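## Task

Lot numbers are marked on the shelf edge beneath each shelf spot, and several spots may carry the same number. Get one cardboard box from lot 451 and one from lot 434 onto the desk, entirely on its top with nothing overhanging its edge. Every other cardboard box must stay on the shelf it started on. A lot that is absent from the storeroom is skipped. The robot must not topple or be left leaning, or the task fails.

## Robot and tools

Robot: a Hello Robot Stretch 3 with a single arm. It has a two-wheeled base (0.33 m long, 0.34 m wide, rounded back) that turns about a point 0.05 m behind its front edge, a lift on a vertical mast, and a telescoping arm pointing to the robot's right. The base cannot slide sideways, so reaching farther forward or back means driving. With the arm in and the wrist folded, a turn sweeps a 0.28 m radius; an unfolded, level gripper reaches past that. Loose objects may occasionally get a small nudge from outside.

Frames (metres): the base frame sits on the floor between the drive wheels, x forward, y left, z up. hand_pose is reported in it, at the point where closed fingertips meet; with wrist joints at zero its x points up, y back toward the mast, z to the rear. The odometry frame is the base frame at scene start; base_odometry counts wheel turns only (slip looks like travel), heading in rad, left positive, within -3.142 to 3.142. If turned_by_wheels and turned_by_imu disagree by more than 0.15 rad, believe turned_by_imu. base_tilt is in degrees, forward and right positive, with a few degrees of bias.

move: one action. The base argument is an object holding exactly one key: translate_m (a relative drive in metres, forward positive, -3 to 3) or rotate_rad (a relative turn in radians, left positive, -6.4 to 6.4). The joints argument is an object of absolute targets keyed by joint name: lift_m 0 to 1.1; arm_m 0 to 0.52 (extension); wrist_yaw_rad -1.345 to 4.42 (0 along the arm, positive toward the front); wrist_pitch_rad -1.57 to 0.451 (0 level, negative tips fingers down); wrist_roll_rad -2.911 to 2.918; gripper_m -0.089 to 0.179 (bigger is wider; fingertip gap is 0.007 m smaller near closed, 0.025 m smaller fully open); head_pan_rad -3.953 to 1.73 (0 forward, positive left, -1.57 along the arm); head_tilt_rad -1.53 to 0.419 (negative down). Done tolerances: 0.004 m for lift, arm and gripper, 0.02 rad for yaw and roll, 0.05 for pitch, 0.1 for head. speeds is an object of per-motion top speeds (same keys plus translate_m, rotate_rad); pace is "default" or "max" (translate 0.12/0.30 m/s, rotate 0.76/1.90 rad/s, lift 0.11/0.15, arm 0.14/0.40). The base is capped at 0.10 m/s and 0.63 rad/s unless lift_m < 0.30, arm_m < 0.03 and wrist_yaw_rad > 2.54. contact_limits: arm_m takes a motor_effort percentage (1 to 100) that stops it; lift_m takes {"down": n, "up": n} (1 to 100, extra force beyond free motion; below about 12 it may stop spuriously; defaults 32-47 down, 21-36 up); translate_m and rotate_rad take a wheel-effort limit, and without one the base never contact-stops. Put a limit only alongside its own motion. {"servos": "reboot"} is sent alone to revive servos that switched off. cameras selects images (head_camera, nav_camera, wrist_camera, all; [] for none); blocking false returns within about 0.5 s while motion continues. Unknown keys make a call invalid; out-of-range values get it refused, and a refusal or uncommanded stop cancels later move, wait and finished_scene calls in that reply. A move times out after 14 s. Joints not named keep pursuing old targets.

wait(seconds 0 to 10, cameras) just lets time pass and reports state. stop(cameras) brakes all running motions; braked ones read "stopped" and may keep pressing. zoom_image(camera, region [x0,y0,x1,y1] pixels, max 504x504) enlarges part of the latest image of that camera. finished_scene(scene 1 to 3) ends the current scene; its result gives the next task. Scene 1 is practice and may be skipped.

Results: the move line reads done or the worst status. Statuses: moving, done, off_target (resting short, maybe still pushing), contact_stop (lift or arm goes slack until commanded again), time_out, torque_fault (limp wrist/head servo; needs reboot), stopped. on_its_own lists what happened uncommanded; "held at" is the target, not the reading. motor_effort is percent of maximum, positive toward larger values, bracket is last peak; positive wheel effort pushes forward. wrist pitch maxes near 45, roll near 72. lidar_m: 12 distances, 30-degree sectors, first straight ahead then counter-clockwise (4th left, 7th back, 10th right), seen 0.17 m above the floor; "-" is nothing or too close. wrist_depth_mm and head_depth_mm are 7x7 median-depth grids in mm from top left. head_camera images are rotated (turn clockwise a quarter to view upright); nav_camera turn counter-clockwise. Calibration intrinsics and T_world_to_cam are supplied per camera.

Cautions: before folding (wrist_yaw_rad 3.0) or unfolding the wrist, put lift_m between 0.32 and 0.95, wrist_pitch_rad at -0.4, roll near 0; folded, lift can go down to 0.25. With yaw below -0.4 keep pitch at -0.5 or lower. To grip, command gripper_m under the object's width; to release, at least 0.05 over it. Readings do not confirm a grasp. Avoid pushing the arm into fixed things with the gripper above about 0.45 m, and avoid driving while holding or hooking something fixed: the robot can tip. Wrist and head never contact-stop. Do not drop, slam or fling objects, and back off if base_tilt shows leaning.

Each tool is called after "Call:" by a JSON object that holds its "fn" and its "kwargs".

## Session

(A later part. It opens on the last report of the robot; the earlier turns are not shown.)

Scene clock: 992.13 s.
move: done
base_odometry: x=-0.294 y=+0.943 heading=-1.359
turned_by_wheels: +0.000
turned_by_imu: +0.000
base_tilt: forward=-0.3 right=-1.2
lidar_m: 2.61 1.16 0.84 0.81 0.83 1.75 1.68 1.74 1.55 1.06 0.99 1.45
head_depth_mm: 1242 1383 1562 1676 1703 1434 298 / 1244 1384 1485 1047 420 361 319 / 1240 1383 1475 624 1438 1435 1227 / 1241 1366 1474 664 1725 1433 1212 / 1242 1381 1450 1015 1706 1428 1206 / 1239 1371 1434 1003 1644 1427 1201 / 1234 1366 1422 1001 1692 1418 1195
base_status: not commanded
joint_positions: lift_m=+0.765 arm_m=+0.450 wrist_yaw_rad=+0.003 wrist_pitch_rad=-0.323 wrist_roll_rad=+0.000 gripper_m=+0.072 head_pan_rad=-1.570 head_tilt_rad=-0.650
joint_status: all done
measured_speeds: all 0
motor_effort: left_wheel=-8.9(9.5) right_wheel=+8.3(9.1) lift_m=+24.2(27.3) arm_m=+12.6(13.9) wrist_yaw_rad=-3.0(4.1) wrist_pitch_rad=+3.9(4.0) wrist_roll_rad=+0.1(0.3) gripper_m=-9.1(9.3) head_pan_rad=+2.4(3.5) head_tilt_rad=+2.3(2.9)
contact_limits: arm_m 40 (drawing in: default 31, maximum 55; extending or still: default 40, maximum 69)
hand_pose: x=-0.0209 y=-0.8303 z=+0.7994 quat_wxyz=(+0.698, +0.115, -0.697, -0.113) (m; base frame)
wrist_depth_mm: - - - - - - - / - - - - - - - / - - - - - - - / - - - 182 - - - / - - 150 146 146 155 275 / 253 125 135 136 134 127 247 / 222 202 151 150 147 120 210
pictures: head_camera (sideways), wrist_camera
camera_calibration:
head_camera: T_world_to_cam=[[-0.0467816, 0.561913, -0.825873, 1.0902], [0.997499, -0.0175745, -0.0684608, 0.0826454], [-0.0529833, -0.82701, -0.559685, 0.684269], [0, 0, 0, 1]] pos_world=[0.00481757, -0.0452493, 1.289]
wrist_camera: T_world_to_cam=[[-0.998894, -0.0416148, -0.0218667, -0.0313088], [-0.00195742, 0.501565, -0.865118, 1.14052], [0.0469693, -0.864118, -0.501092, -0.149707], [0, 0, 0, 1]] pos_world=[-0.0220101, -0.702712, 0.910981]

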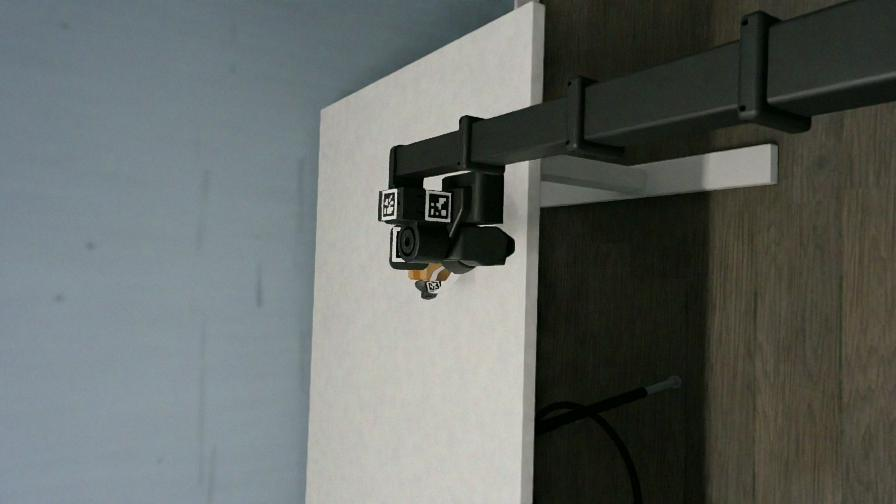

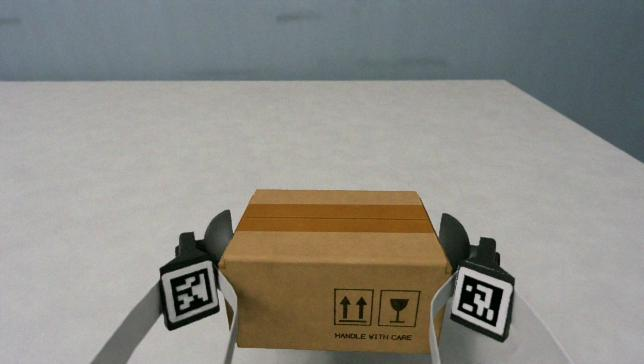

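Call:
{"fn": "move", "kwargs": {"joints": {"lift_m": 0.735}, "speeds": {"lift_m": 0.06}, "contact_limits": {"lift_m": {"down": 14}}, "cameras": []}}

Call:
{"fn": "move", "kwargs": {"joints": {"lift_m": 0.718}, "speeds": {"lift_m": 0.03}, "contact_limits": {"lift_m": {"down": 13}}, "cameras": ["wrist_camera"]}}

Scene clock: 1005.47 s.
move: done
base_odometry: x=-0.294 y=+0.943 heading=-1.359
turned_by_wheels: +0.000
turned_by_imu: +0.000
base_tilt: forward=-0.4 right=-1.2
lidar_m: 2.62 1.16 0.84 0.80 0.83 1.75 1.68 1.74 1.55 1.06 0.99 1.45
head_depth_mm: 1254 1389 1558 1685 1712 1460 332 / 1239 1379 1505 1040 526 392 331 / 1246 1381 1468 645 1419 1413 1217 / 1245 1374 1465 739 1730 1449 1216 / 1239 1365 1464 1014 1706 1442 1200 / 1236 1375 1445 1010 1642 1424 1205 / 1237 1369 1422 998 1692 1427 1198
base_status: not commanded
joint_positions: lift_m=+0.735 arm_m=+0.450 wrist_yaw_rad=+0.003 wrist_pitch_rad=-0.323 wrist_roll_rad=+0.000 gripper_m=+0.072 head_pan_rad=-1.570 head_tilt_rad=-0.650
joint_status: all done
measured_speeds: all 0
motor_effort: left_wheel=-9.1(9.4) right_wheel=+8.0(9.0) lift_m=+26.6(26.6) arm_m=+10.4(11.2) wrist_yaw_rad=-3.5(4.2) wrist_pitch_rad=+3.8(4.0) wrist_roll_rad=+0.1(0.3) gripper_m=-9.1(9.3) head_pan_rad=+1.7(3.2) head_tilt_rad=+1.8(2.8)
contact_limits: arm_m 40 (drawing in: default 31, maximum 55; extending or still: default 40, maximum 69); lift_m down 14 (down: maximum 72; up: maximum 65)
hand_pose: x=-0.0209 y=-0.8303 z=+0.7694 quat_wxyz=(+0.698, +0.115, -0.697, -0.113) (m; base frame)
wrist_depth_mm: - - - - - - - / - - - - - - - / - - - - - - - / - - - 182 - - - / 256 255 152 146 147 251 249 / 211 125 135 137 134 127 206 / 186 170 151 150 147 120 177
pictures: none
No camera images: "cameras" was empty.

Scene clock: 1006.47 s.
move: done
base_odometry: x=-0.294 y=+0.943 heading=-1.359
turned_by_wheels: +0.000
turned_by_imu: +0.000
base_tilt: forward=-0.3 right=-1.1
lidar_m: 2.62 1.16 0.84 0.81 0.83 1.75 1.68 1.73 1.55 1.06 0.99 1.45
head_depth_mm: 1246 1390 1563 1685 1704 1473 1154 / 1244 1384 1494 1042 882 400 343 / 1245 1381 1473 658 1433 1425 1226 / 1238 1373 1478 760 1677 1448 1214 / 1239 1369 1451 1016 1724 1440 1204 / 1242 1375 1446 1006 1642 1428 1201 / 1229 1370 1421 998 1671 1411 1195
base_status: not commanded
joint_positions: lift_m=+0.718 arm_m=+0.450 wrist_yaw_rad=+0.003 wrist_pitch_rad=-0.319 wrist_roll_rad=+0.000 gripper_m=+0.072 head_pan_rad=-1.570 head_tilt_rad=-0.650
joint_status: all done
measured_speeds: all 0
motor_effort: left_wheel=-8.7(9.3) right_wheel=+9.0(9.1) lift_m=+22.7(25.8) arm_m=+9.2(10.5) wrist_yaw_rad=-2.9(4.2) wrist_pitch_rad=+3.0(4.0) wrist_roll_rad=-0.1(0.3) gripper_m=-8.8(9.5) head_pan_rad=+2.5(2.9) head_tilt_rad=+2.2(2.4)
contact_limits: arm_m 40 (drawing in: default 31, maximum 55; extending or still: default 40, maximum 69); lift_m down 13 (down: maximum 72; up: maximum 65)
hand_pose: x=-0.0209 y=-0.8307 z=+0.7535 quat_wxyz=(+0.699, +0.113, -0.698, -0.112) (m; base frame)
wrist_depth_mm: - - - - - - - / - - - - - - - / - - - - - - - / 276 263 262 176 176 269 268 / 231 230 152 145 144 224 225 / 191 178 134 137 133 127 186 / 167 153 152 152 151 120 159
pictures: wrist_camera
camera_calibration:
wrist_camera: T_world_to_cam=[[-0.998894, -0.0417204, -0.0216834, -0.0325564], [-0.00194815, 0.497492, -0.867466, 1.09945], [0.0469784, -0.866465, -0.497023, -0.17814], [0, 0, 0, 1]] pos_world=[-0.0220098, -0.702677, 0.864487]

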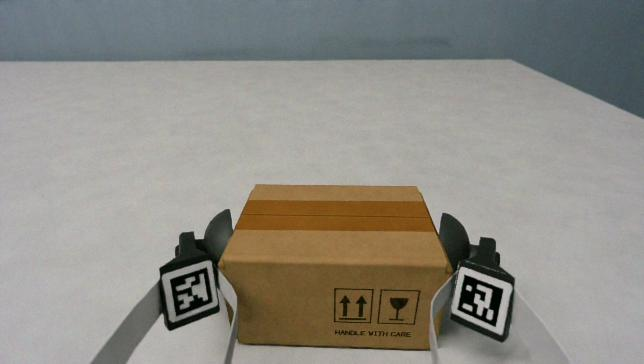

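Call:
{"fn": "move", "kwargs": {"joints": {"lift_m": 0.712}, "speeds": {"lift_m": 0.03}, "contact_limits": {"lift_m": {"down": 13}}, "cameras": []}}

Call:
{"fn": "move", "kwargs": {"joints": {"gripper_m": 0.15}, "cameras": ["wrist_camera"]}}

Scene clock: 1012.00 s.
move: done
base_odometry: x=-0.294 y=+0.943 heading=-1.359
turned_by_wheels: +0.000
turned_by_imu: +0.000
base_tilt: forward=-0.4 right=-1.2
lidar_m: 2.61 1.16 0.84 0.80 0.83 1.75 1.68 1.74 1.55 1.06 0.99 1.45
head_depth_mm: 1245 1389 1548 1676 1708 1469 1162 / 1240 1387 1501 1047 884 406 344 / 1246 1378 1471 662 1439 1411 1226 / 1235 1376 1469 757 1676 1445 1211 / 1246 1367 1457 1022 1712 1438 1213 / 1234 1367 1432 1002 1644 1435 1207 / 1234 1378 1416 1002 1694 1421 1196
base_status: not commanded
joint_positions: lift_m=+0.712 arm_m=+0.450 wrist_yaw_rad=+0.003 wrist_pitch_rad=-0.301 wrist_roll_rad=+0.000 gripper_m=+0.072 head_pan_rad=-1.570 head_tilt_rad=-0.650
joint_status: all done
measured_speeds: all 0
motor_effort: left_wheel=-8.7(9.4) right_wheel=+8.2(9.0) lift_m=+21.4(24.6) arm_m=+7.6(8.5) wrist_yaw_rad=-2.7(3.5) wrist_pitch_rad=-0.2(2.9) wrist_roll_rad=+0.0(0.3) gripper_m=-9.2(9.3) head_pan_rad=+2.0(2.7) head_tilt_rad=+1.6(3.1)
contact_limits: arm_m 40 (drawing in: default 31, maximum 55; extending or still: default 40, maximum 69); lift_m down 13 (down: maximum 72; up: maximum 65)
hand_pose: x=-0.0209 y=-0.8325 z=+0.7517 quat_wxyz=(+0.700, +0.107, -0.699, -0.106) (m; base frame)
wrist_depth_mm: - - - - - - - / - - - - - - - / - - - - - - - / 279 265 262 174 174 270 269 / 230 230 151 145 146 225 223 / 190 176 134 137 133 127 185 / 166 151 151 150 150 120 157
pictures: none
No camera images: "cameras" was empty.

Scene clock: 1013.30 s.
move: done
base_odometry: x=-0.294 y=+0.943 heading=-1.359
turned_by_wheels: +0.000
turned_by_imu: +0.000
base_tilt: forward=-0.3 right=-1.2
lidar_m: 2.62 1.16 0.84 0.81 0.83 1.75 1.68 1.73 1.55 1.06 0.99 1.46
head_depth_mm: 1241 1384 1562 1675 1708 1479 1154 / 1248 1365 1504 1044 884 405 344 / 1237 1376 1459 663 1444 1403 1222 / 1237 1376 1468 763 1667 1458 1214 / 1236 1371 1448 1012 1700 1437 1211 / 1231 1364 1445 1006 1636 1430 1204 / 1231 1363 1411 997 1696 1416 1198
base_status: not commanded
joint_positions: lift_m=+0.712 arm_m=+0.450 wrist_yaw_rad=+0.003 wrist_pitch_rad=-0.313 wrist_roll_rad=+0.000 gripper_m=+0.150 head_pan_rad=-1.570 head_tilt_rad=-0.650
joint_status: all done
measured_speeds: all 0
motor_effort: left_wheel=-8.7(9.4) right_wheel=+8.1(9.0) lift_m=+28.1(28.3) arm_m=+7.1(7.7) wrist_yaw_rad=-2.8(4.3) wrist_pitch_rad=+1.9(2.1) wrist_roll_rad=-0.1(0.3) gripper_m=+0.9(82.3) head_pan_rad=+2.2(2.9) head_tilt_rad=+1.6(2.1)
contact_limits: arm_m 40 (drawing in: default 31, maximum 55; extending or still: default 40, maximum 69); lift_m down 13 (down: maximum 72; up: maximum 65)
hand_pose: x=-0.0209 y=-0.8313 z=+0.7489 quat_wxyz=(+0.699, +0.111, -0.698, -0.110) (m; base frame)
wrist_depth_mm: - - - - - - - / - - - - - - - / - - - - - - - / 268 268 256 167 175 262 261 / 223 215 146 139 144 210 218 / 185 128 145 138 136 127 173 / - 148 152 150 148 150 109
pictures: wrist_camera
camera_calibration:
wrist_camera: T_world_to_cam=[[-0.998893, -0.0418513, -0.0214536, -0.03296], [-0.00193802, 0.492415, -0.870358, 1.09368], [0.0469897, -0.869353, -0.491952, -0.187158], [0, 0, 0, 1]] pos_world=[-0.0220094, -0.70263, 0.859111]

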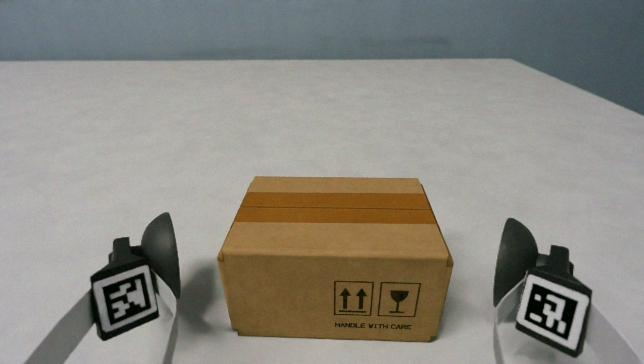

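Call:
{"fn": "move", "kwargs": {"joints": {"lift_m": 0.725, "gripper_m": 0.179}, "cameras": []}}

Call:
{"fn": "move", "kwargs": {"joints": {"arm_m": 0.05, "head_tilt_rad": -0.75}, "pace": "max", "cameras": ["head_camera", "nav_camera", "wrist_camera"]}}

Scene clock: 1018.93 s.
move: done
base_odometry: x=-0.294 y=+0.943 heading=-1.359
turned_by_wheels: +0.000
turned_by_imu: +0.000
base_tilt: forward=-0.3 right=-1.2
lidar_m: 2.61 1.16 0.84 0.81 0.83 1.75 1.69 1.74 1.55 1.06 0.99 1.45
head_depth_mm: 1255 1384 1561 1679 1718 1472 355 / 1239 1378 1510 1047 885 397 337 / 1243 1381 1468 660 1428 1413 1215 / 1244 1383 1467 753 1714 1440 1226 / 1233 1369 1450 1011 1705 1433 1210 / 1237 1372 1422 1006 1646 1419 1206 / 1241 1368 1423 995 1702 1422 1204
base_status: not commanded
joint_positions: lift_m=+0.725 arm_m=+0.450 wrist_yaw_rad=+0.003 wrist_pitch_rad=-0.314 wrist_roll_rad=+0.000 gripper_m=+0.179 head_pan_rad=-1.570 head_tilt_rad=-0.650
joint_status: all done
measured_speeds: all 0
motor_effort: left_wheel=-8.7(9.3) right_wheel=+8.4(8.9) lift_m=+30.8(34.3) arm_m=+4.9(5.2) wrist_yaw_rad=-2.4(3.9) wrist_pitch_rad=+2.1(2.1) wrist_roll_rad=+0.0(0.3) gripper_m=+0.6(81.2) head_pan_rad=+2.1(2.5) head_tilt_rad=+1.3(1.7)
contact_limits: arm_m 40 (drawing in: default 31, maximum 55; extending or still: default 40, maximum 69)
hand_pose: x=-0.0209 y=-0.8313 z=+0.7618 quat_wxyz=(+0.699, +0.112, -0.698, -0.110) (m; base frame)
wrist_depth_mm: - - - - - - - / - - - - - - - / - - - - - - - / - - - - - - 272 / 246 243 225 160 166 239 237 / 119 145 145 141 141 191 121 / 118 171 161 155 153 164 108
pictures: none
No camera images: "cameras" was empty.

Scene clock: 1021.23 s.
move: done
base_odometry: x=-0.294 y=+0.943 heading=-1.359
turned_by_wheels: +0.000
turned_by_imu: +0.000
base_tilt: forward=-0.3 right=-1.1
lidar_m: 2.61 1.16 0.84 0.80 0.83 1.75 1.68 1.74 1.55 1.06 0.99 1.46
head_depth_mm: 1254 1421 1600 1025 1655 1388 327 / 1261 1412 1216 975 1648 1365 326 / 1252 1416 1201 963 1550 504 342 / 1251 1409 1180 924 1616 438 367 / 1252 1417 1172 951 1615 1347 1159 / 1256 1412 1158 944 1562 1344 1158 / 1251 1407 1149 934 1579 1326 1151
base_status: not commanded
joint_positions: lift_m=+0.725 arm_m=+0.050 wrist_yaw_rad=+0.003 wrist_pitch_rad=-0.315 wrist_roll_rad=+0.000 gripper_m=+0.179 head_pan_rad=-1.570 head_tilt_rad=-0.750
joint_status: all done
measured_speeds: all 0
motor_effort: left_wheel=-8.2(9.3) right_wheel=+7.9(8.9) lift_m=+24.3(31.0) arm_m=-10.4(14.5) wrist_yaw_rad=-3.9(4.6) wrist_pitch_rad=+2.2(2.3) wrist_roll_rad=-0.1(0.3) gripper_m=+1.2(1.2) head_pan_rad=+1.8(2.5) head_tilt_rad=-4.6(7.0)
hand_pose: x=-0.0209 y=-0.4312 z=+0.7615 quat_wxyz=(+0.699, +0.112, -0.698, -0.110) (m; base frame)
wrist_depth_mm: - - - - - - - / - - - 505 - - - / - - - - - - - / - - - - - - - / - - - - - - - / 119 142 - - - - 121 / 119 995 - - - - 108
pictures: head_camera (sideways), nav_camera (sideways), wrist_camera
camera_calibration:
head_camera: T_world_to_cam=[[-0.046853, 0.641334, -0.76583, 1.01193], [0.997493, -0.0106665, -0.0699585, 0.0845863], [-0.0530354, -0.767188, -0.639226, 0.787745], [0, 0, 0, 1]] pos_world=[0.00481628, -0.0437353, 1.28443]
nav_camera: T_world_to_cam=[[0.0176299, -0.66169, 0.74957, -0.932111], [-0.999786, -0.0197544, 0.0060766, 0.0483678], [0.0107865, -0.749517, -0.661897, 0.814503], [0, 0, 0, 1]] pos_world=[0.0560049, -0.00532905, 1.23751]
wrist_camera: T_world_to_cam=[[-0.998894, -0.0418113, -0.02152, -0.0158747], [-0.00193987, 0.493884, -0.869526, 0.907589], [0.0469844, -0.868522, -0.493419, 0.168422], [0, 0, 0, 1]] pos_world=[-0.0220098, -0.302629, 0.871933]

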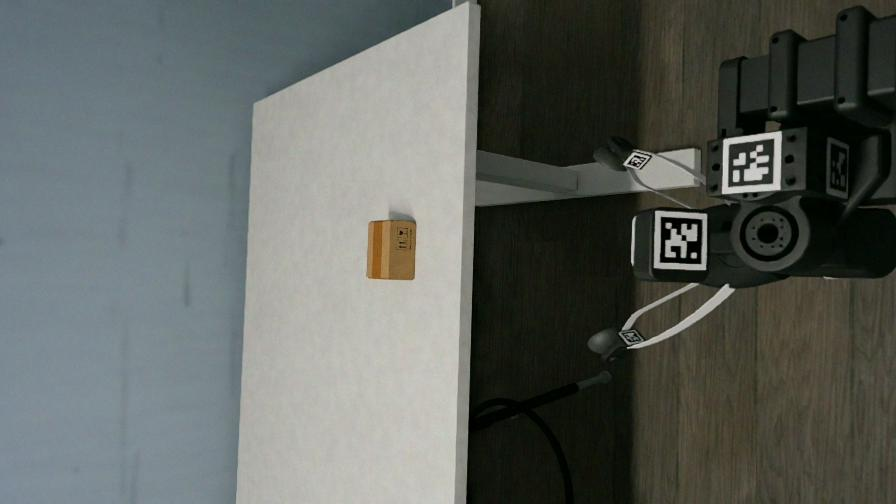

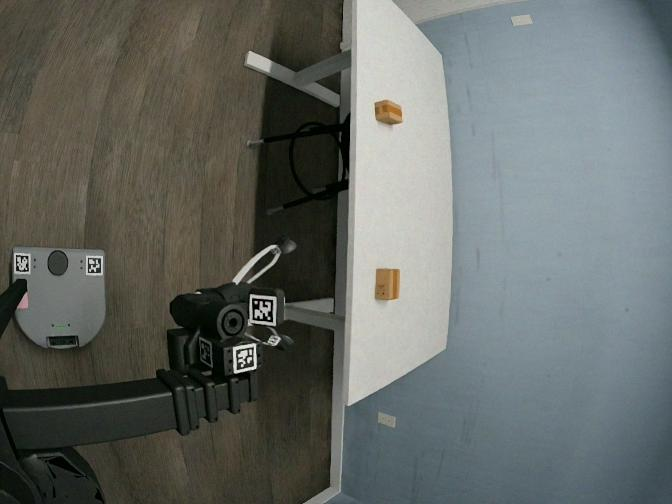

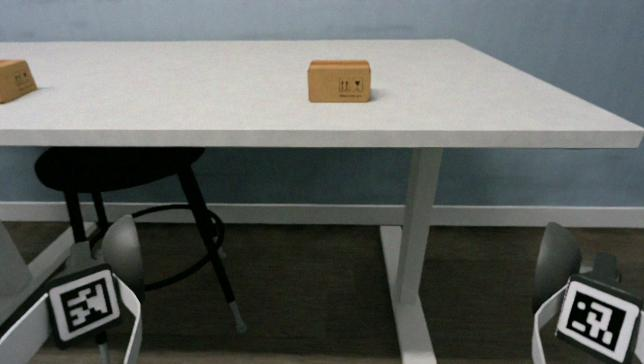

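Both boxes are on the desk, fully inside its edges.

Call:
{"fn": "finished_scene", "kwargs": {"scene": 2, "done": true}}

The scene is finished: the task was done.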